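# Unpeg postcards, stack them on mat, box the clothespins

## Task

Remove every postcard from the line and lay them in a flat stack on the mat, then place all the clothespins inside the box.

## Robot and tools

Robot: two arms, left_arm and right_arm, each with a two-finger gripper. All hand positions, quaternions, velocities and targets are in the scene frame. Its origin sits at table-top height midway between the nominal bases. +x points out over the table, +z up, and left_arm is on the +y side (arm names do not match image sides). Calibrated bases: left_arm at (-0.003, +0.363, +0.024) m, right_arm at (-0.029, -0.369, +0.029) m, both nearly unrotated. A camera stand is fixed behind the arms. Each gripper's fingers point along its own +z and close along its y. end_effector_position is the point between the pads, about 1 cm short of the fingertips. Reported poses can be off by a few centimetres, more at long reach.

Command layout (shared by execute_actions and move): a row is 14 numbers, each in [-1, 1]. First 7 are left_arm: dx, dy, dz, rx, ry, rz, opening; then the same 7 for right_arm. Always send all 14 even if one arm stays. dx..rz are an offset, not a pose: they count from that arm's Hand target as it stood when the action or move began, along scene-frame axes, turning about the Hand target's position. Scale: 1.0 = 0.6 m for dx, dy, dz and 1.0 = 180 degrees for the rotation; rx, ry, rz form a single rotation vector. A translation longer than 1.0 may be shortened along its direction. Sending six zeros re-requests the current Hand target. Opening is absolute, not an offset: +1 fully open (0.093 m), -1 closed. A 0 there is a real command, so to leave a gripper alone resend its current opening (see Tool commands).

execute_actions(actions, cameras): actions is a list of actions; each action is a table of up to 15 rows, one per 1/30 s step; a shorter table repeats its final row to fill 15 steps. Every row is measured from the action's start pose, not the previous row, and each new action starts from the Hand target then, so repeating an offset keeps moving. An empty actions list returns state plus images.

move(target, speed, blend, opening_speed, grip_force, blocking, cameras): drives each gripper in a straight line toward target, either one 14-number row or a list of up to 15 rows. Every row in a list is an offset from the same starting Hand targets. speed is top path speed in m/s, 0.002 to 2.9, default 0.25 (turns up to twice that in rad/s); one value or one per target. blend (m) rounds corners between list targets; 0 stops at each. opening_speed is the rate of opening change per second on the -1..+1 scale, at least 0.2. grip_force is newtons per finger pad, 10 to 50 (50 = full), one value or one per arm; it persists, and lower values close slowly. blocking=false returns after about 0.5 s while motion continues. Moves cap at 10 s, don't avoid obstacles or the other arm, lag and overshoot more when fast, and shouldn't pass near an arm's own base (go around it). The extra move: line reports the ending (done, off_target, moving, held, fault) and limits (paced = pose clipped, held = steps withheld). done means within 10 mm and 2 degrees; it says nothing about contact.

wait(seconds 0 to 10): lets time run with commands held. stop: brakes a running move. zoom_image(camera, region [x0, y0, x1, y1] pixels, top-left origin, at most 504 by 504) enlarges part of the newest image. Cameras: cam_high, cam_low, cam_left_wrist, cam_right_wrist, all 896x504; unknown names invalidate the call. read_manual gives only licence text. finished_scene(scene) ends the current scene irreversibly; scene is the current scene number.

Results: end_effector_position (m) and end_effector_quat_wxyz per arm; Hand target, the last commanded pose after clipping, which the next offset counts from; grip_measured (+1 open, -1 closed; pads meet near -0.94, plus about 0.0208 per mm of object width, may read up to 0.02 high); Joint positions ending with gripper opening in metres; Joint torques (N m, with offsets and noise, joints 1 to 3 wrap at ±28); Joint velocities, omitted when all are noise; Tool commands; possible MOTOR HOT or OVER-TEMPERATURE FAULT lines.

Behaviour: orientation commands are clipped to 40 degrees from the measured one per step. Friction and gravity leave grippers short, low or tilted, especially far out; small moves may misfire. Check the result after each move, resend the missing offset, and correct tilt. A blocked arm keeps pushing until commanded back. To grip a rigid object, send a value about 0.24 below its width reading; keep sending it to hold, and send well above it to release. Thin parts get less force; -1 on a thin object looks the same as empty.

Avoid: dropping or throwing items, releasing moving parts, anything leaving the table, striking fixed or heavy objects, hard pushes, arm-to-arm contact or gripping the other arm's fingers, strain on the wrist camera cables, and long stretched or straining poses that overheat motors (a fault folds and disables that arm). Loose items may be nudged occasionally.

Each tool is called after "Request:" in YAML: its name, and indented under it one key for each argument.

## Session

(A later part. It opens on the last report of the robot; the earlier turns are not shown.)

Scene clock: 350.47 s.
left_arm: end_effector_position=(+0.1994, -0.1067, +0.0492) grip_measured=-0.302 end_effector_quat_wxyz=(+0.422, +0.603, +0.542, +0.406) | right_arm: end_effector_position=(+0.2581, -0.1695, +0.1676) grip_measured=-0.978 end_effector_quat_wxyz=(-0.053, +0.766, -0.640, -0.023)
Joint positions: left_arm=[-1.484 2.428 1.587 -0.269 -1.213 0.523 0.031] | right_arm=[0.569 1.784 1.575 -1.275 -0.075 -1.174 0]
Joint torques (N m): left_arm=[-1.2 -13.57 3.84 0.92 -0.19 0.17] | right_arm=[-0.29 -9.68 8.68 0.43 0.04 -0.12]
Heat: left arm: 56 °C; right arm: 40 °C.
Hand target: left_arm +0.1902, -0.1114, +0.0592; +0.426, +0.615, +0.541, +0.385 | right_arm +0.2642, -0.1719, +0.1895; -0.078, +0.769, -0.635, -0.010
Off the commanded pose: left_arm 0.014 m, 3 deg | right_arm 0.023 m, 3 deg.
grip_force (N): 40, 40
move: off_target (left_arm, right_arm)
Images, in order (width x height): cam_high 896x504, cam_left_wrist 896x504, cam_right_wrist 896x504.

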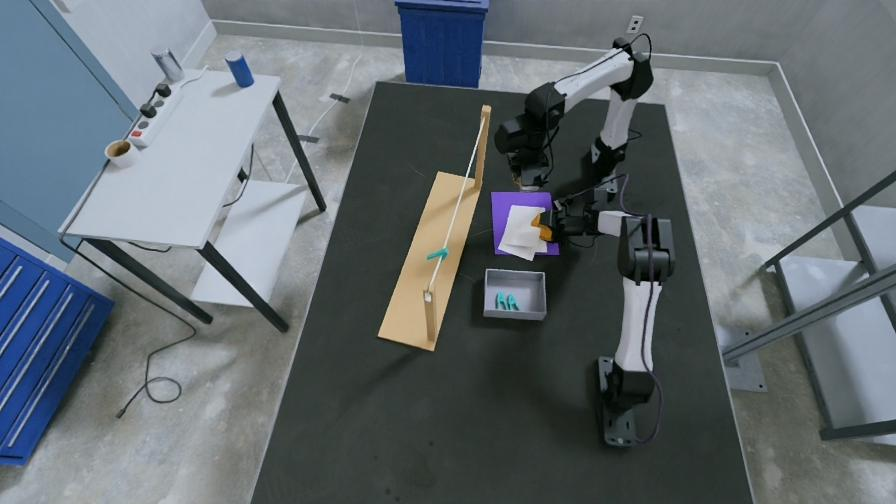

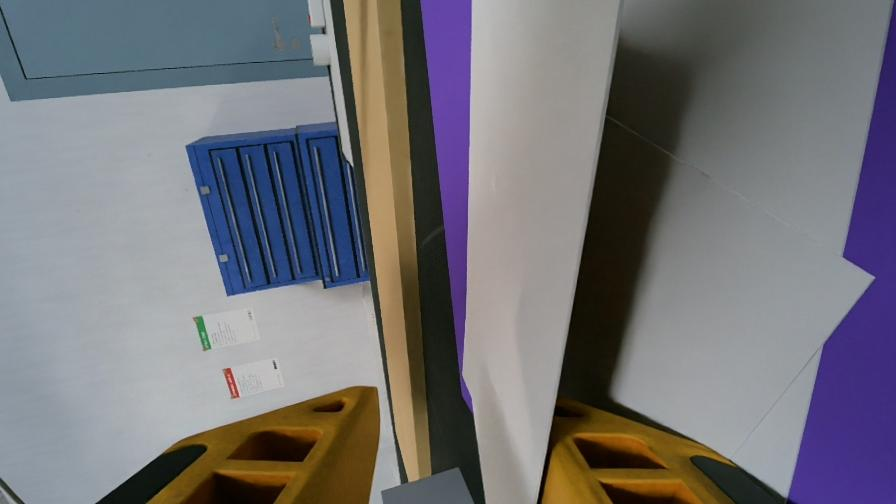

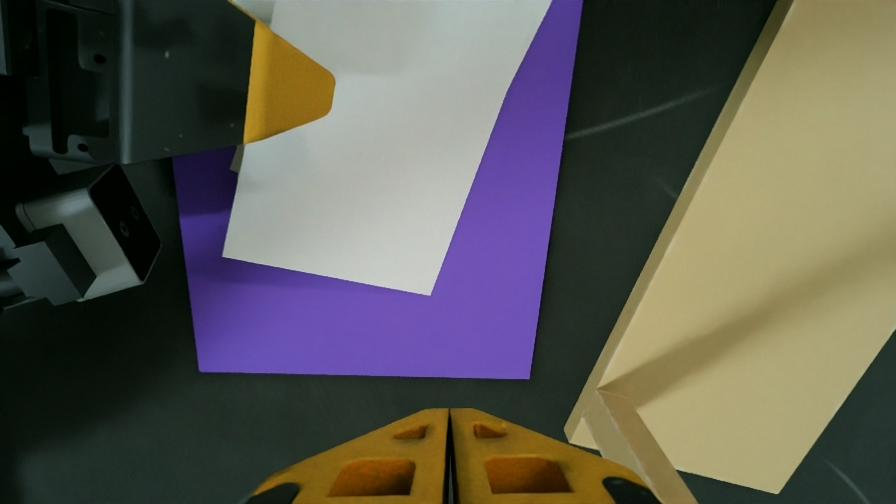

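Request:
move:
  target:
    - [-0.0,0.0,0.02,0,0,0,-0.3,0,0,0,0,0,0,-1]
    - [-0.13,0.03,0.03,0,0,0,-0.3,0,0,0,0,0,0,-1]
  speed: 0.05
  cameras: ["cam_high","cam_left_wrist","cam_right_wrist","cam_low"]

Request:
zoom_image:
  camera: "cam_high"
  region: [470, 130, 610, 270]

Scene clock: 354.37 s.
left_arm: end_effector_position=(+0.1108, -0.0827, +0.0532) grip_measured=-0.302 end_effector_quat_wxyz=(+0.401, +0.637, +0.524, +0.398) | right_arm: end_effector_position=(+0.2578, -0.1697, +0.1676) grip_measured=-0.978 end_effector_quat_wxyz=(-0.052, +0.766, -0.641, -0.023)
Joint positions: left_arm=[-1.676 2.401 1.63 -0.797 -1.2 0.096 0.031] | right_arm=[0.569 1.784 1.575 -1.277 -0.075 -1.174 0]
Joint torques (N m): left_arm=[-0.47 -11.77 8.08 0.12 -0.94 -0.2] | right_arm=[-0.32 -9.65 8.68 0.43 0.05 -0.12]
Heat: left arm: 56 °C; right arm: 41 °C.
Hand target: left_arm +0.1122, -0.0934, +0.0772; +0.426, +0.615, +0.541, +0.385 | right_arm +0.2642, -0.1719, +0.1895; -0.078, +0.769, -0.635, -0.010
Off the commanded pose: left_arm 0.026 m, 5 deg | right_arm 0.023 m, 3 deg.
grip_force (N): 40, 40
move: off_target (left_arm, right_arm)

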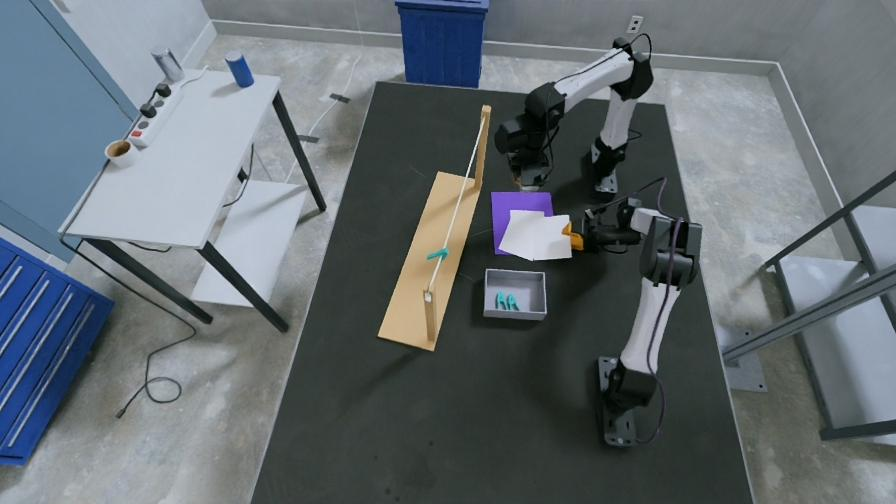

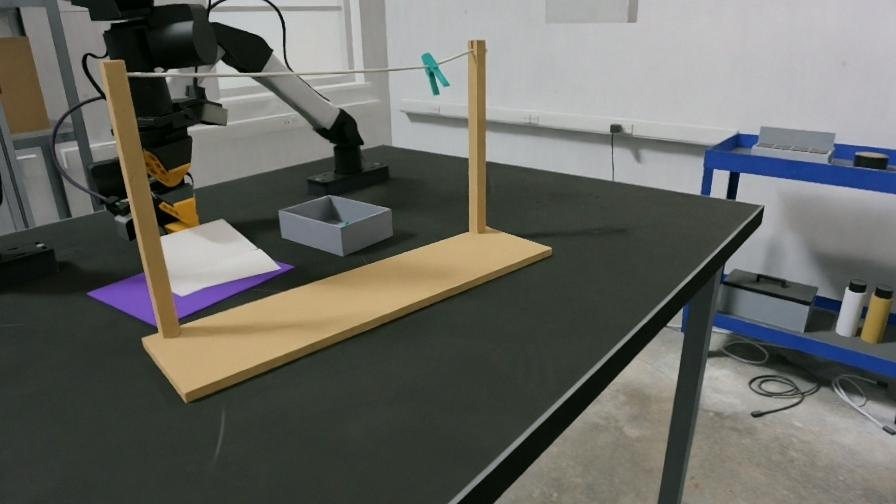

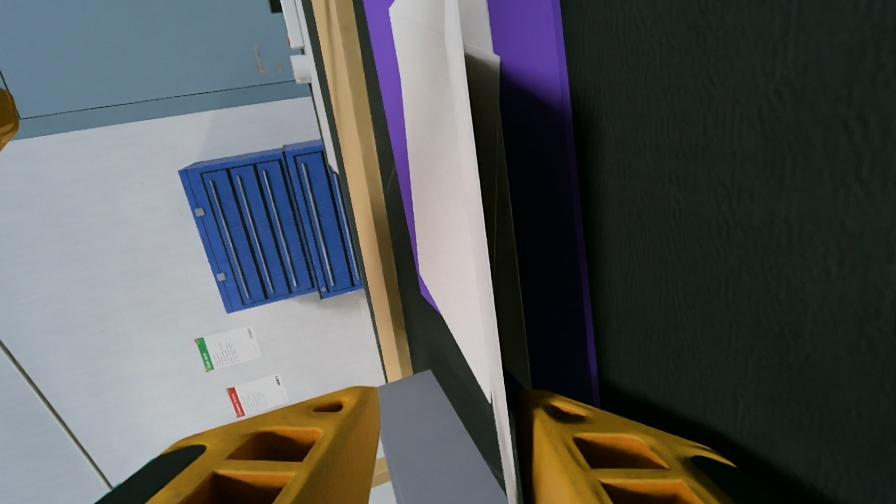

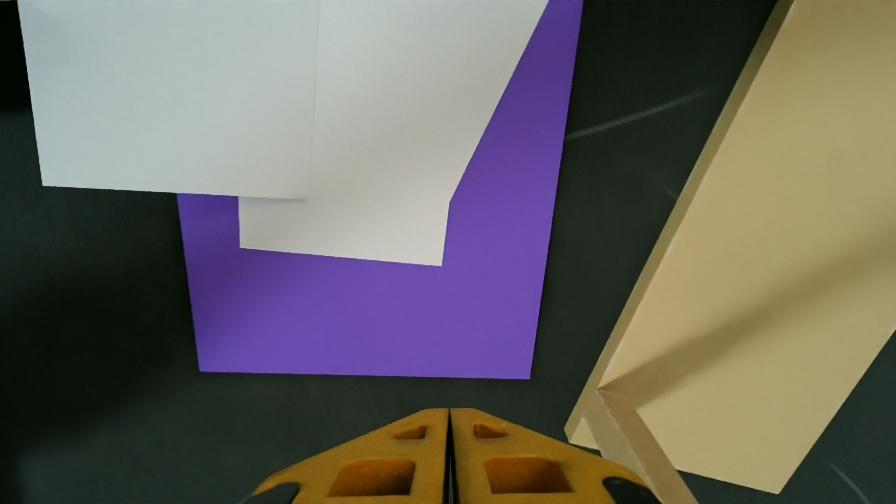

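Scaled by 3.600 from the camera's 896x504 image, which has a finer 1280x720 frame.

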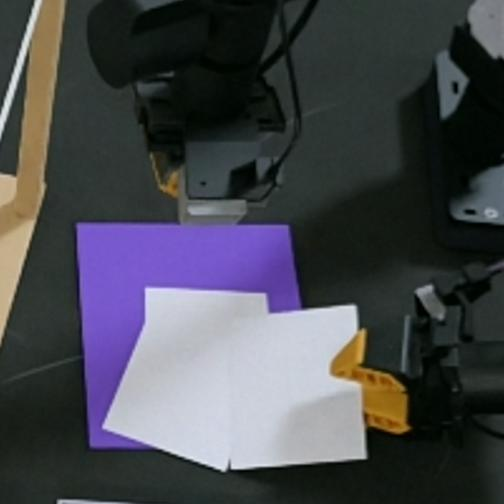

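Request:
move:
  target: [0,0.02,0.02,0,0,0,-1,0,0,0,0,0,0,-1]
  speed: 0.03

Request:
move:
  target:
    - [0,0,0.2,0,0,0,-1,0,0,0,0,0,0,-1]
    - [0.12,0.2,0.3,0,0,0,-1,0,0,0,0,0,0,-1]
  speed: 0.12
  blend: [0.03,0]
  cameras: ["all"]

Request:
zoom_image:
  camera: "cam_high"
  region: [470, 160, 590, 280]

Scene clock: 356.57 s.
left_arm: end_effector_position=(+0.1107, -0.0836, +0.0671) grip_measured=-0.977 end_effector_quat_wxyz=(+0.409, +0.631, +0.532, +0.390) | right_arm: end_effector_position=(+0.2578, -0.1697, +0.1676) grip_measured=-0.978 end_effector_quat_wxyz=(-0.052, +0.766, -0.641, -0.023)
Joint positions: left_arm=[-1.676 2.368 1.63 -0.809 -1.2 0.087 0] | right_arm=[0.569 1.784 1.575 -1.277 -0.075 -1.174 0]
Joint torques (N m): left_arm=[-0.68 -13.64 4.04 0.15 -0.93 -0.2] | right_arm=[-0.27 -9.65 8.68 0.43 0.04 -0.13]
Heat: left arm: 56 °C; right arm: 41 °C.
Hand target: left_arm +0.1122, -0.0814, +0.0892; +0.426, +0.615, +0.541, +0.385 | right_arm +0.2642, -0.1719, +0.1895; -0.078, +0.769, -0.635, -0.010
Off the commanded pose: left_arm 0.022 m, 3 deg | right_arm 0.023 m, 3 deg.
grip_force (N): 40, 40
move: off_target (left_arm, right_arm)

Scene clock: 360.17 s.
left_arm: end_effector_position=(+0.1854, +0.0396, +0.2607) grip_measured=-0.977 end_effector_quat_wxyz=(+0.404, +0.624, +0.531, +0.406) | right_arm: end_effector_position=(+0.2578, -0.1697, +0.1676) grip_measured=-0.978 end_effector_quat_wxyz=(-0.052, +0.766, -0.641, -0.023)
Joint positions: left_arm=[-1.479 1.607 1.302 -0.821 -1.18 0.558 0] | right_arm=[0.569 1.784 1.575 -1.277 -0.075 -1.174 0]
Joint torques (N m): left_arm=[-0.08 -8.23 5.2 1.39 -0.45 0.16] | right_arm=[-0.25 -9.66 8.66 0.41 0.04 -0.14]
Heat: left arm: 56 °C; right arm: 41 °C.
Hand target: left_arm +0.1842, +0.0386, +0.2692; +0.426, +0.615, +0.541, +0.385 | right_arm +0.2642, -0.1719, +0.1895; -0.078, +0.769, -0.635, -0.010
Off the commanded pose: left_arm 0.009 m, 4 deg | right_arm 0.023 m, 3 deg.
grip_force (N): 40, 40
move: off_target (left_arm, right_arm)

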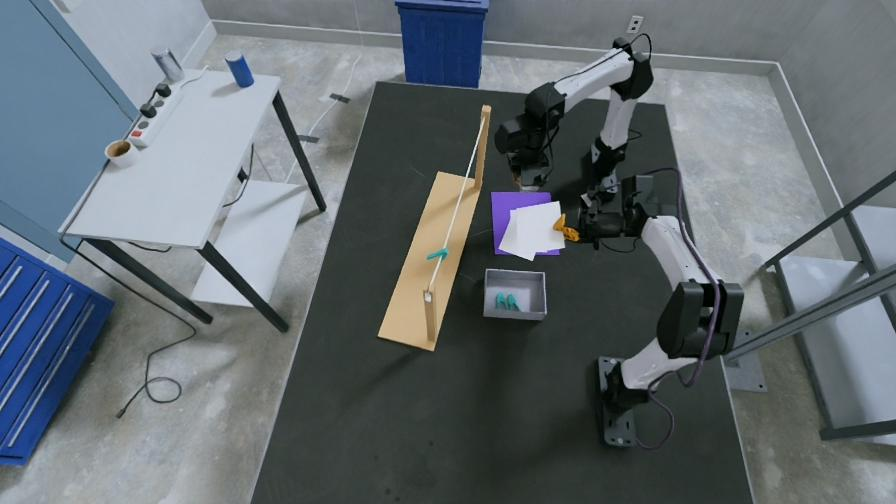

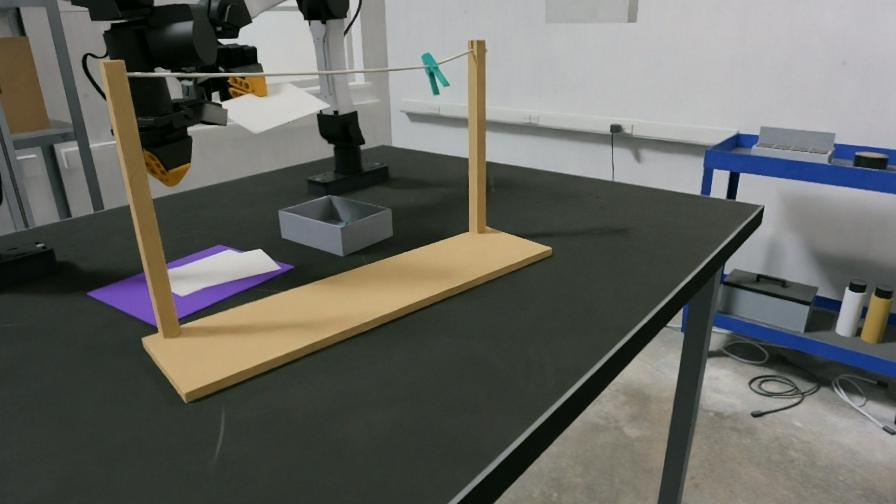

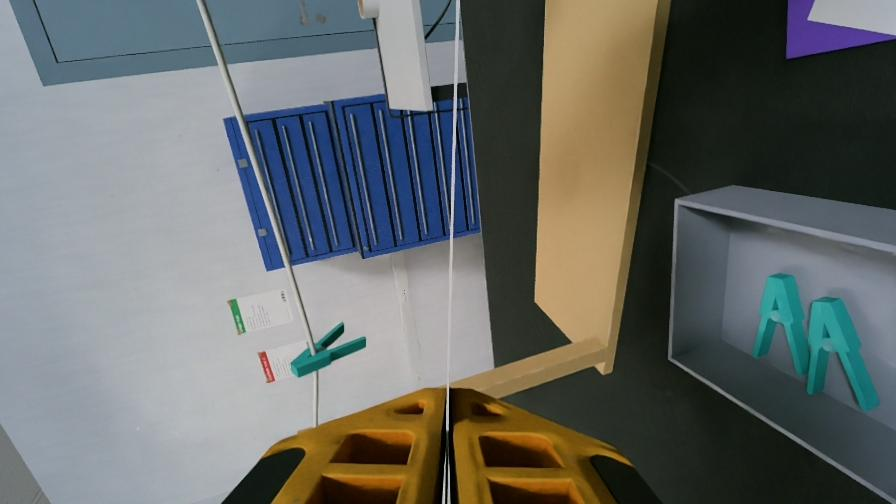

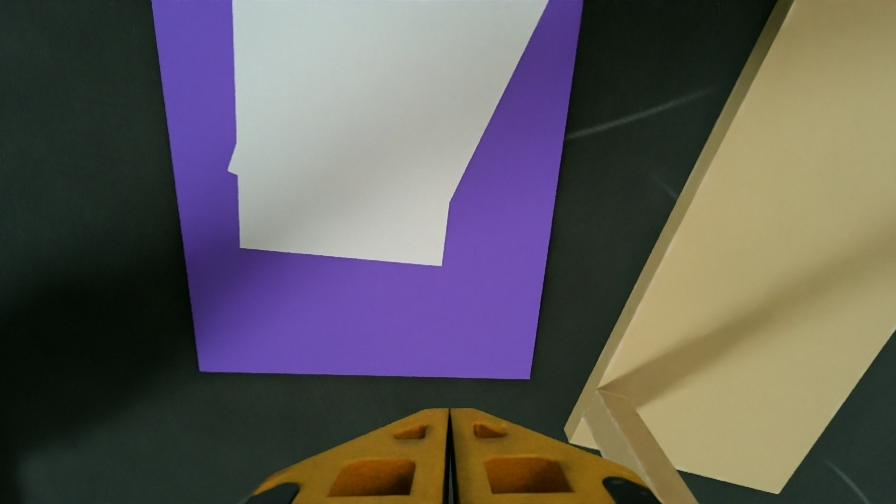

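Scaled by 4.200 from the camera's 896x504 image, which has a finer 1280x720 frame.

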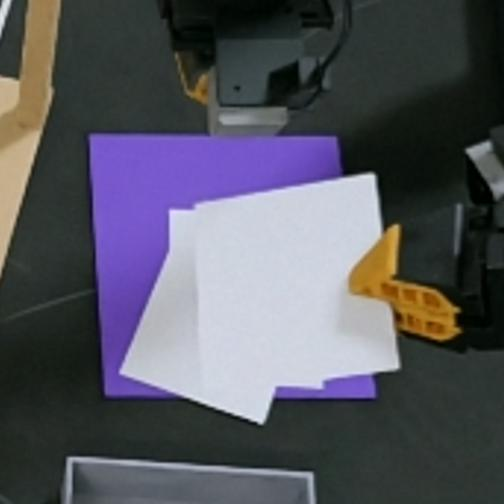

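Request:
move:
  target: [0.105,0.586,0.123,0,0,0,-1,0,0,0,0,0,0,-1]
  speed: 0.25
  cameras: ["cam_high","cam_right_wrist"]

Request:
zoom_image:
  camera: "cam_high"
  region: [470, 160, 590, 280]

Scene clock: 363.17 s.
left_arm: end_effector_position=(+0.2432, +0.3943, +0.3176) grip_measured=-0.977 end_effector_quat_wxyz=(+0.409, +0.612, +0.570, +0.366) | right_arm: end_effector_position=(+0.2578, -0.1697, +0.1676) grip_measured=-0.978 end_effector_quat_wxyz=(-0.052, +0.766, -0.641, -0.023)
Joint positions: left_arm=[0.449 0.668 0.909 -0.711 0.496 1.788 0] | right_arm=[0.569 1.784 1.575 -1.277 -0.075 -1.174 0]
Joint torques (N m): left_arm=[0.1 1.03 10.21 2.07 0.49 0.21] | right_arm=[-0.31 -9.65 8.7 0.43 0.03 -0.13]
Heat: left arm: 54 °C; right arm: 41 °C.
Hand target: left_arm +0.2472, +0.3902, +0.3430; +0.426, +0.615, +0.541, +0.385 | right_arm +0.2642, -0.1719, +0.1895; -0.078, +0.769, -0.635, -0.010
Off the commanded pose: left_arm 0.026 m, 4 deg | right_arm 0.023 m, 3 deg.
grip_force (N): 40, 40
move: off_target (left_arm, right_arm)
Images, in order (width x height): cam_high 896x504, cam_right_wrist 896x504.

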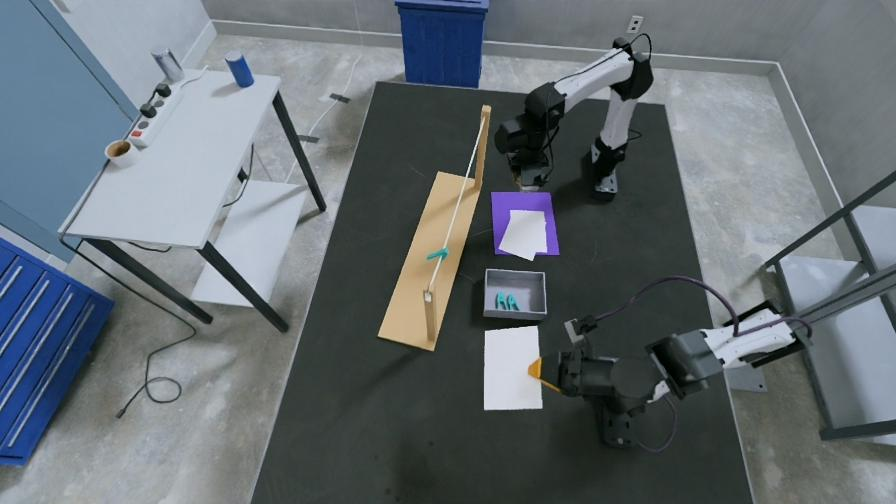

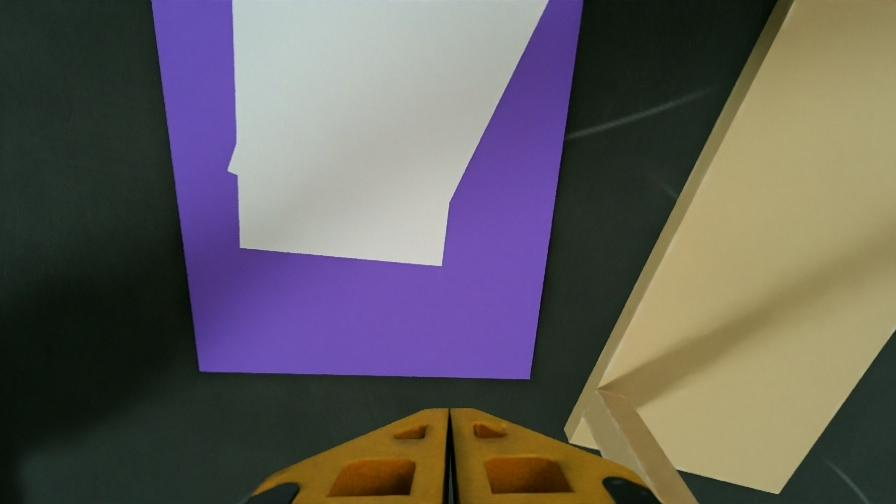

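Scaled by 4.200 from the camera's 896x504 image, which has a finer 1280x720 frame.

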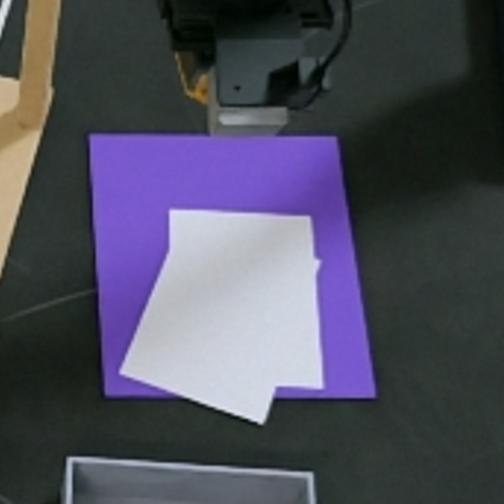

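Request:
move:
  target:
    - [0,0,0,0,0,0,-1,-0.055,0.225,-0.05,0,0,0,-1]
    - [0,0,0,0,0,0,-1,-0.055,0.225,-0.215,0,0,0,-1]
  speed: 0.15
  blend: [0.02,0]
  cameras: ["cam_high","cam_right_wrist","cam_low"]

Request:
zoom_image:
  camera: "cam_high"
  region: [470, 160, 590, 280]

Scene clock: 366.23 s.
left_arm: end_effector_position=(+0.2432, +0.3943, +0.3176) grip_measured=-0.977 end_effector_quat_wxyz=(+0.409, +0.612, +0.570, +0.366) | right_arm: end_effector_position=(+0.2239, -0.0413, +0.0577) grip_measured=-0.978 end_effector_quat_wxyz=(-0.058, +0.777, -0.626, -0.014)
Joint positions: left_arm=[0.449 0.668 0.909 -0.711 0.496 1.788 0] | right_arm=[0.901 2.065 1.516 -0.905 -0.028 -0.881 0]
Joint torques (N m): left_arm=[0.06 1.06 10.22 2.08 0.49 0.21] | right_arm=[0.21 -9.54 4.7 1.04 0.11 0.16]
Heat: left arm: 52 °C; right arm: 41 °C.
Hand target: left_arm +0.2472, +0.3902, +0.3430; +0.426, +0.615, +0.541, +0.385 | right_arm +0.2312, -0.0369, +0.0605; -0.078, +0.769, -0.635, -0.010
Off the commanded pose: left_arm 0.026 m, 4 deg | right_arm 0.009 m, 3 deg.
grip_force (N): 40, 40
move: off_target (left_arm, right_arm)
Images, in order (width x height): cam_high 896x504, cam_low 896x504, cam_right_wrist 896x504.

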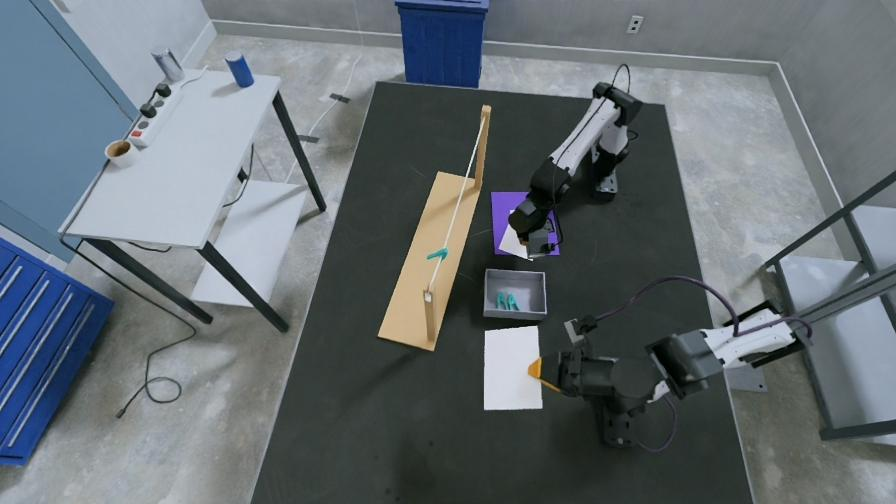

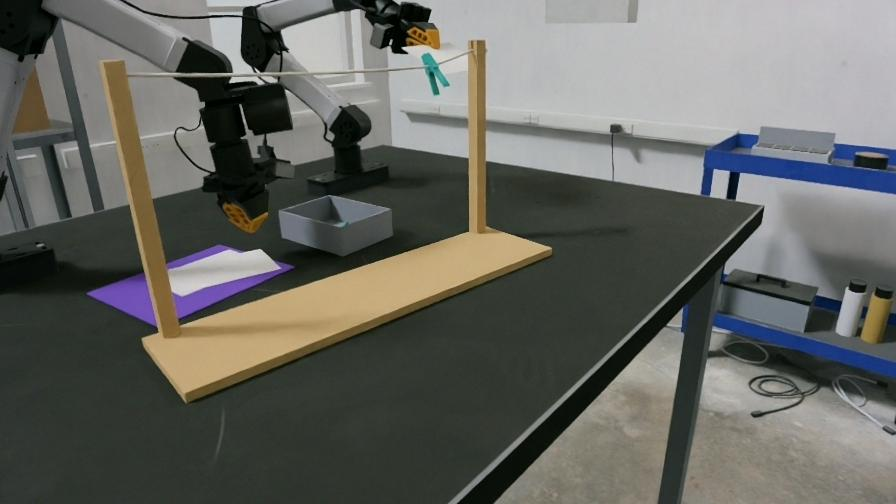

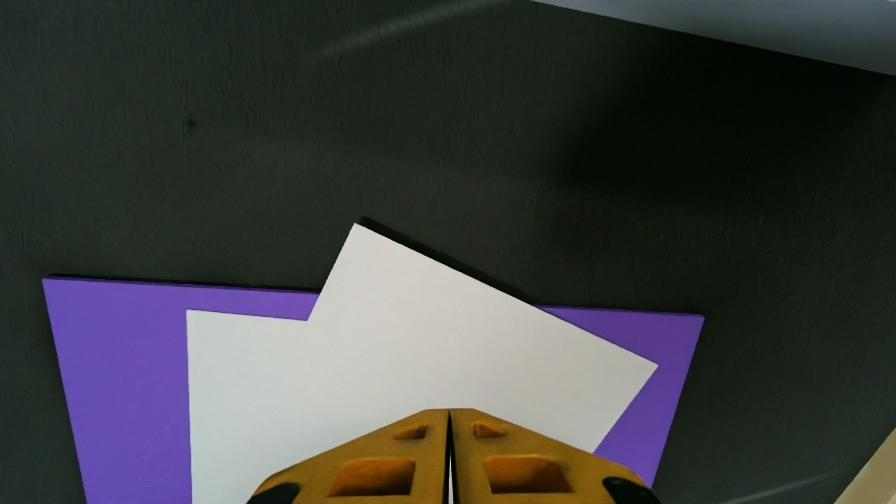

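Scaled by 4.200 from the camera's 896x504 image, which has a finer 1280x720 frame.

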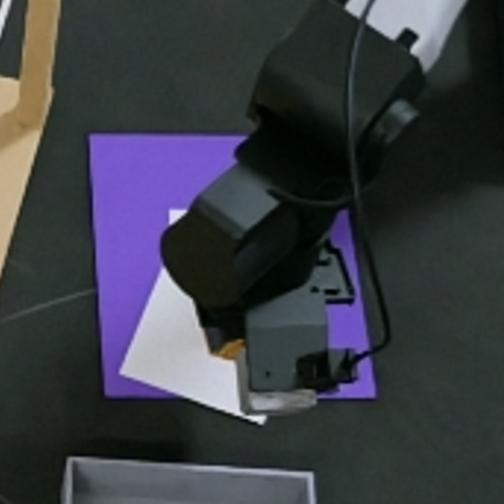

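Request:
move:
  target:
    - [0,0,0,0,0,0,-1,-0.04,0.0,-0.0,0,0,0,-1]
    - [0,0,0,0,0,0,-1,-0.04,0,-0.092,0,0,0,-1]
  speed: 0.06
  cameras: ["cam_right_wrist"]

Scene clock: 369.00 s.
left_arm: end_effector_position=(+0.2432, +0.3943, +0.3176) grip_measured=-0.977 end_effector_quat_wxyz=(+0.409, +0.612, +0.570, +0.366) | right_arm: end_effector_position=(+0.1998, -0.0424, +0.0123) grip_measured=-0.978 end_effector_quat_wxyz=(-0.058, +0.774, -0.630, -0.014)
Joint positions: left_arm=[0.449 0.668 0.909 -0.711 0.496 1.788 0] | right_arm=[0.95 2.079 1.341 -0.715 -0.02 -0.823 0]
Joint torques (N m): left_arm=[0.09 1.02 10.25 2.08 0.5 0.2] | right_arm=[0.36 -7.69 3.3 1.33 0.11 0.17]
Heat: left arm: 51 °C; right arm: 41 °C.
Hand target: left_arm +0.2472, +0.3902, +0.3430; +0.426, +0.615, +0.541, +0.385 | right_arm +0.2072, -0.0369, +0.0053; -0.078, +0.769, -0.635, -0.010
Off the commanded pose: left_arm 0.026 m, 4 deg | right_arm 0.012 m, 2 deg.
grip_force (N): 40, 40
move: off_target (left_arm, right_arm)
Images, in order (width x height): cam_right_wrist 896x504.

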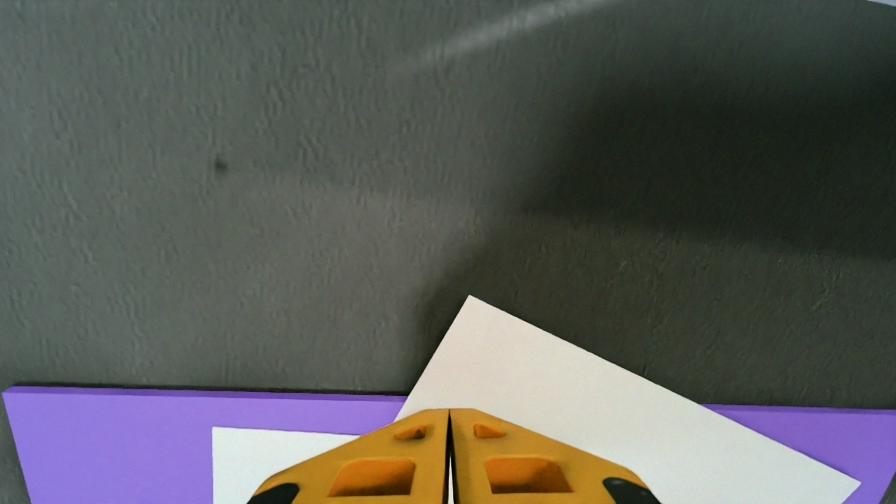

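Request:
move:
  target:
    - [0,0,0,0,0,0,-1,0,0.0,-0.01,0,0,0,-1]
    - [0,0,0,0,0,0,-1,0,-0.05,-0.01,0,0,0,-1]
  speed: 0.04
  cameras: ["cam_right_wrist"]

Scene clock: 371.17 s.
left_arm: end_effector_position=(+0.2432, +0.3943, +0.3176) grip_measured=-0.977 end_effector_quat_wxyz=(+0.409, +0.612, +0.570, +0.366) | right_arm: end_effector_position=(+0.2035, -0.0468, +0.0120) grip_measured=-0.978 end_effector_quat_wxyz=(-0.100, +0.769, -0.631, -0.027)
Joint positions: left_arm=[0.449 0.668 0.909 -0.711 0.496 1.788 0] | right_arm=[0.925 2.014 1.224 -0.579 -0.045 -0.836 0]
Joint torques (N m): left_arm=[0.09 1.03 10.15 2.08 0.49 0.21] | right_arm=[-1.28 -7.3 2.21 0.8 0.13 -0.12]
Heat: left arm: 50 °C; right arm: 41 °C.
Hand target: left_arm +0.2472, +0.3902, +0.3430; +0.426, +0.615, +0.541, +0.385 | right_arm +0.2072, -0.0669, -0.0007; -0.078, +0.769, -0.635, -0.010
Off the commanded pose: left_arm 0.026 m, 4 deg | right_arm 0.024 m, 3 deg.
grip_force (N): 40, 40
move: off_target (left_arm, right_arm)
Images, in order (width x height): cam_right_wrist 896x504.

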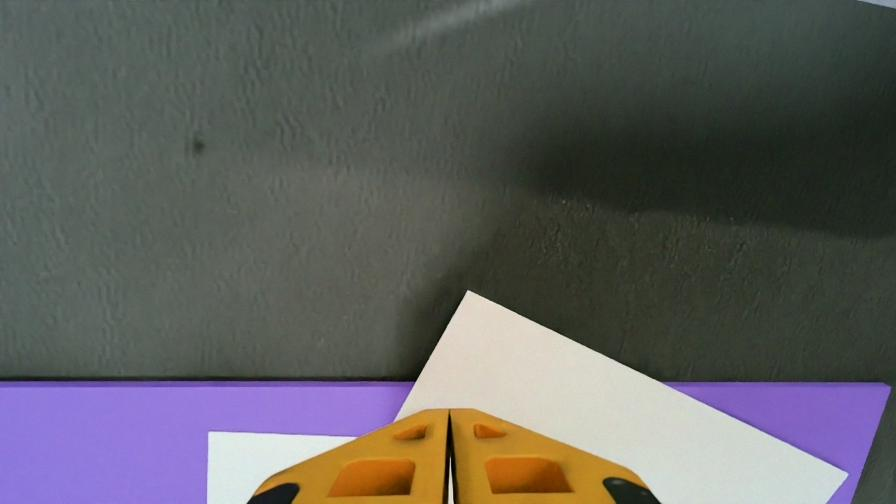

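Request:
move:
  target:
    - [0,0,0,0,0,0,-1,0,-0.06,0.006,0,0,0,-1]
  speed: 0.04
  cameras: ["cam_right_wrist"]

Scene clock: 372.83 s.
left_arm: end_effector_position=(+0.2432, +0.3943, +0.3176) grip_measured=-0.977 end_effector_quat_wxyz=(+0.409, +0.612, +0.570, +0.366) | right_arm: end_effector_position=(+0.2138, -0.0799, +0.0126) grip_measured=-0.978 end_effector_quat_wxyz=(-0.114, +0.769, -0.628, -0.019)
Joint positions: left_arm=[0.449 0.668 0.909 -0.711 0.496 1.788 0] | right_arm=[0.85 1.933 1.1 -0.511 -0.046 -0.915 0]
Joint torques (N m): left_arm=[0.06 1.03 10.19 2.09 0.49 0.21] | right_arm=[-0.8 -7.62 2.21 0.47 0.05 -0.11]
Heat: left arm: 49 °C; right arm: 41 °C.
Hand target: left_arm +0.2472, +0.3902, +0.3430; +0.426, +0.615, +0.541, +0.385 | right_arm +0.2072, -0.1029, +0.0029; -0.078, +0.769, -0.635, -0.010
Off the commanded pose: left_arm 0.026 m, 4 deg | right_arm 0.026 m, 4 deg.
grip_force (N): 40, 40
move: off_target (left_arm, right_arm)
Images, in order (width x height): cam_right_wrist 896x504.

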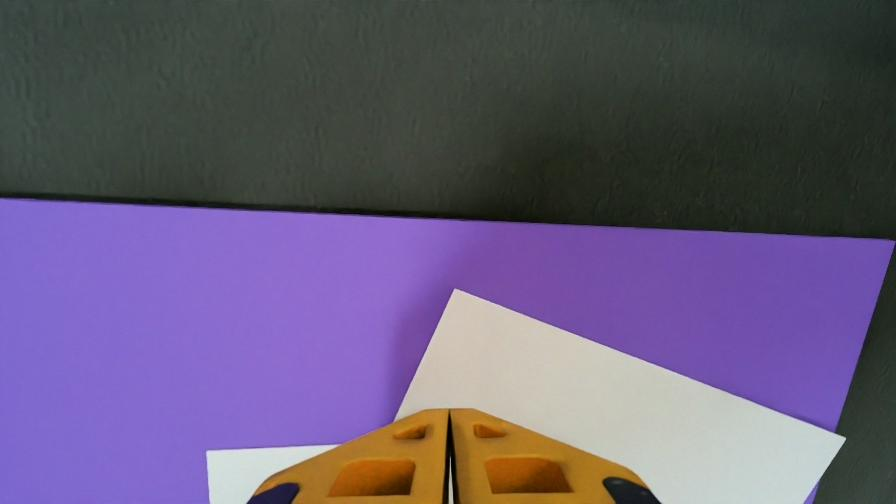

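Request:
move:
  target:
    - [0,0,0,0,0,0,-1,0.01,0.04,0.0,0,0,0,-1]
    - [0,0,0,0,0,0,-1,0,0.04,0.15,0,0,0,-1]
    - [0,0,0,0,0,0,-1,0,-0.25,0.35,0,0,0,-1]
  speed: [0.05,0.06,0.2]
  blend: [0.0,0.03,0]
  cameras: ["cam_high","cam_right_wrist"]

Request:
zoom_image:
  camera: "cam_high"
  region: [470, 160, 590, 280]

Scene clock: 377.40 s.
left_arm: end_effector_position=(+0.2432, +0.3943, +0.3176) grip_measured=-0.977 end_effector_quat_wxyz=(+0.409, +0.612, +0.570, +0.366) | right_arm: end_effector_position=(+0.2064, -0.2585, +0.1974) grip_measured=-0.978 end_effector_quat_wxyz=(-0.054, +0.761, -0.646, -0.008)
Joint positions: left_arm=[0.449 0.668 0.909 -0.711 0.496 1.788 0] | right_arm=[0.396 1.45 1.344 -1.376 -0.063 -1.333 0]
Joint torques (N m): left_arm=[0.09 1.02 10.22 2.08 0.48 0.2] | right_arm=[-0.08 -5.56 8.68 0.42 -0.31 -0.12]
Heat: left arm: 48 °C; right arm: 41 °C.
Hand target: left_arm +0.2472, +0.3902, +0.3430; +0.426, +0.615, +0.541, +0.385 | right_arm +0.2072, -0.2529, +0.2129; -0.078, +0.769, -0.635, -0.010
Off the commanded pose: left_arm 0.026 m, 4 deg | right_arm 0.017 m, 3 deg.
grip_force (N): 40, 40
move: off_target (left_arm, right_arm)
Images, in order (width x height): cam_high 896x504, cam_right_wrist 896x504.

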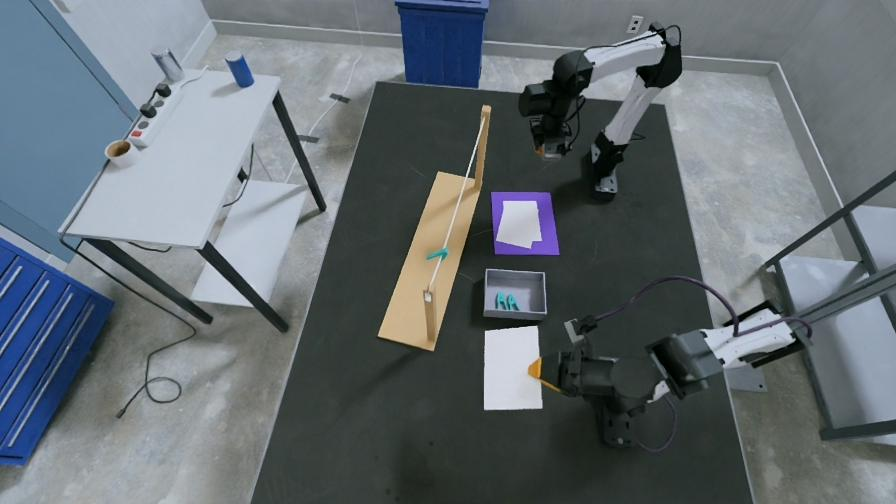

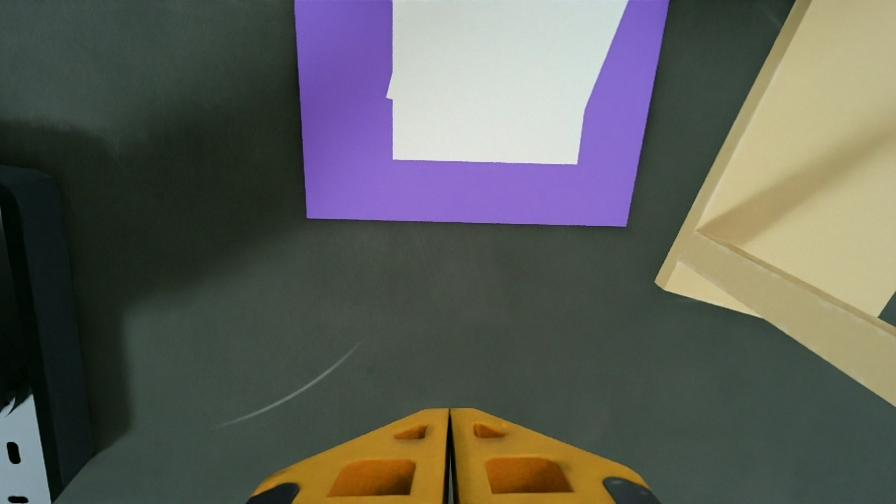

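Scaled by 4.200 from the camera's 896x504 image, which has a finer 1280x720 frame.

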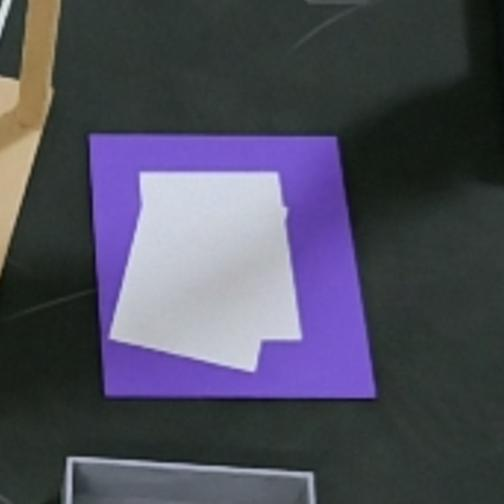

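Request:
move:
  target:
    - [0,-0.4,0,0,0,0,-1,-0.012,-0.09,0.16,0,0,0,-1]
    - [-0.062,-0.89,-0.222,0,0,0,-1,-0.012,-0.09,0.16,0,0,0,-1]
    - [-0.062,-0.89,-0.422,0,0,0,-1,-0.012,-0.09,0.16,0,0,0,-1]
  speed: [0.25,0.25,0.12]
  blend: [0.05,0.03,0]
  cameras: ["all"]

Request:
zoom_image:
  camera: "cam_high"
  region: [470, 160, 590, 280]

Scene clock: 382.23 s.
left_arm: end_effector_position=(+0.2061, -0.1438, +0.0879) grip_measured=-0.977 end_effector_quat_wxyz=(+0.409, +0.634, +0.535, +0.381) | right_arm: end_effector_position=(+0.2051, -0.3101, +0.2939) grip_measured=-0.978 end_effector_quat_wxyz=(-0.147, +0.752, -0.640, +0.063)
Joint positions: left_arm=[-1.467 2.437 1.817 -0.439 -1.127 0.605 0] | right_arm=[0.184 1.298 1.586 -1.548 -0.086 -1.531 0]
Joint torques (N m): left_arm=[-0.49 -10.52 4.56 1.54 -0.92 0.03] | right_arm=[-0.28 -3.93 7.95 0.83 -0.32 -0.11]
Heat: left arm: 48 °C; right arm: 41 °C.
Hand target: left_arm +0.2100, -0.1438, +0.0898; +0.426, +0.615, +0.541, +0.385 | right_arm +0.2000, -0.3069, +0.3089; -0.078, +0.769, -0.635, -0.010
Off the commanded pose: left_arm 0.004 m, 3 deg | right_arm 0.016 m, 12 deg.
joint sent to its limit (right arm) — joint 4 (wrist pitch), lower limit. The joint targets are off in position and orientation.
grip_force (N): 40, 40
move: off_target (left_arm, right_arm)

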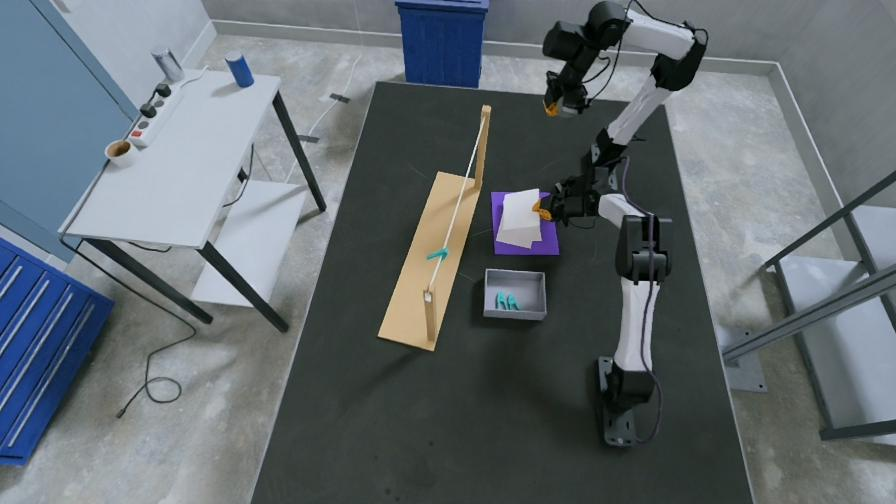

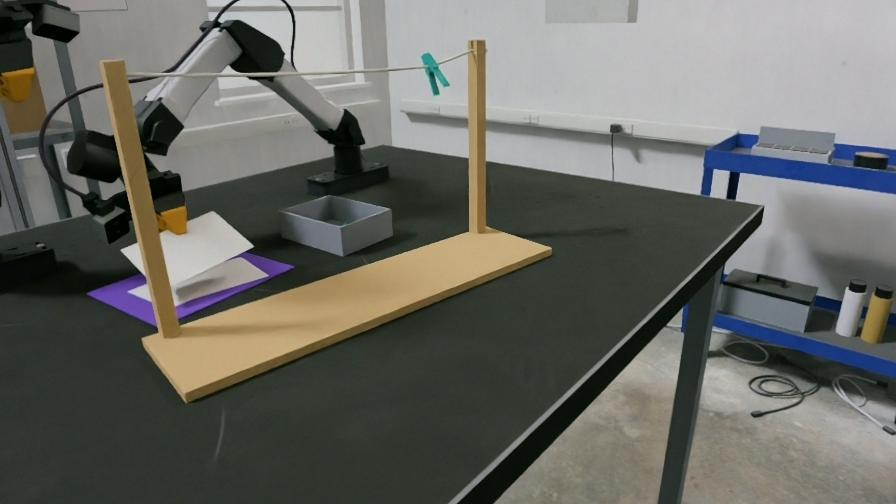

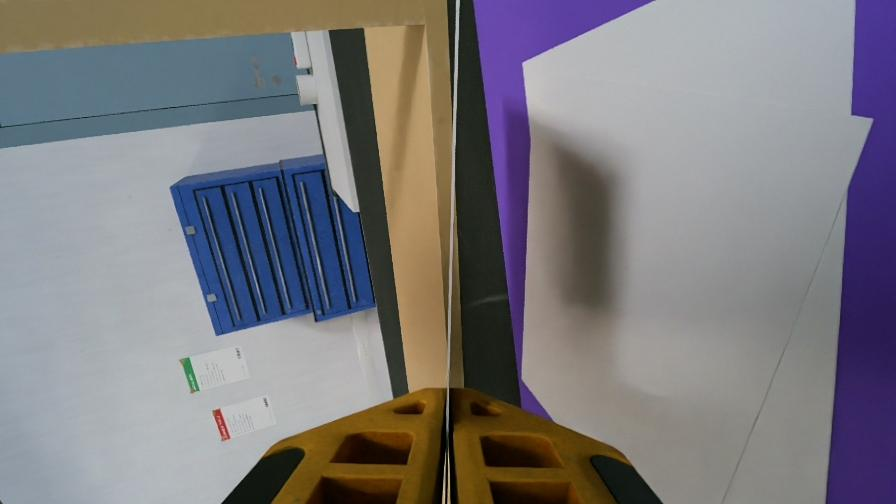

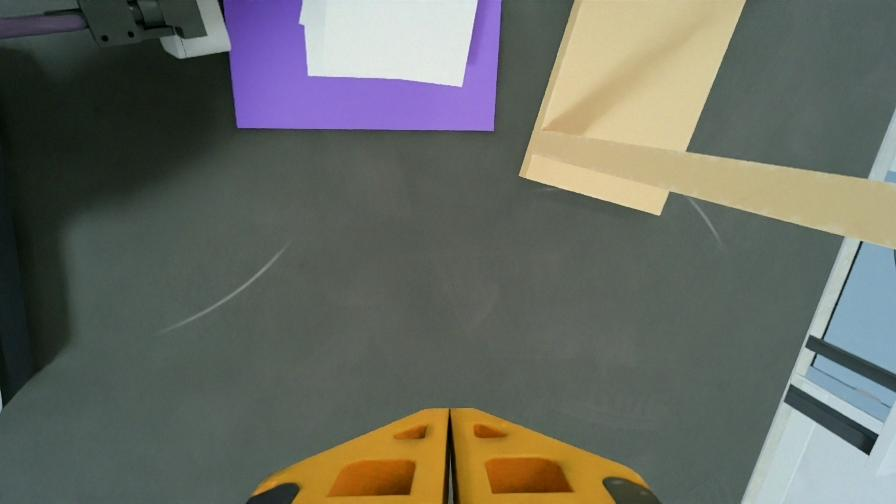

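Scaled by 4.200 from the camera's 896x504 image, which has a finer 1280x720 frame.

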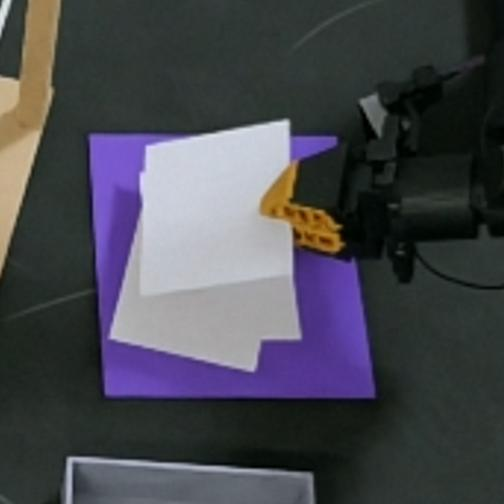

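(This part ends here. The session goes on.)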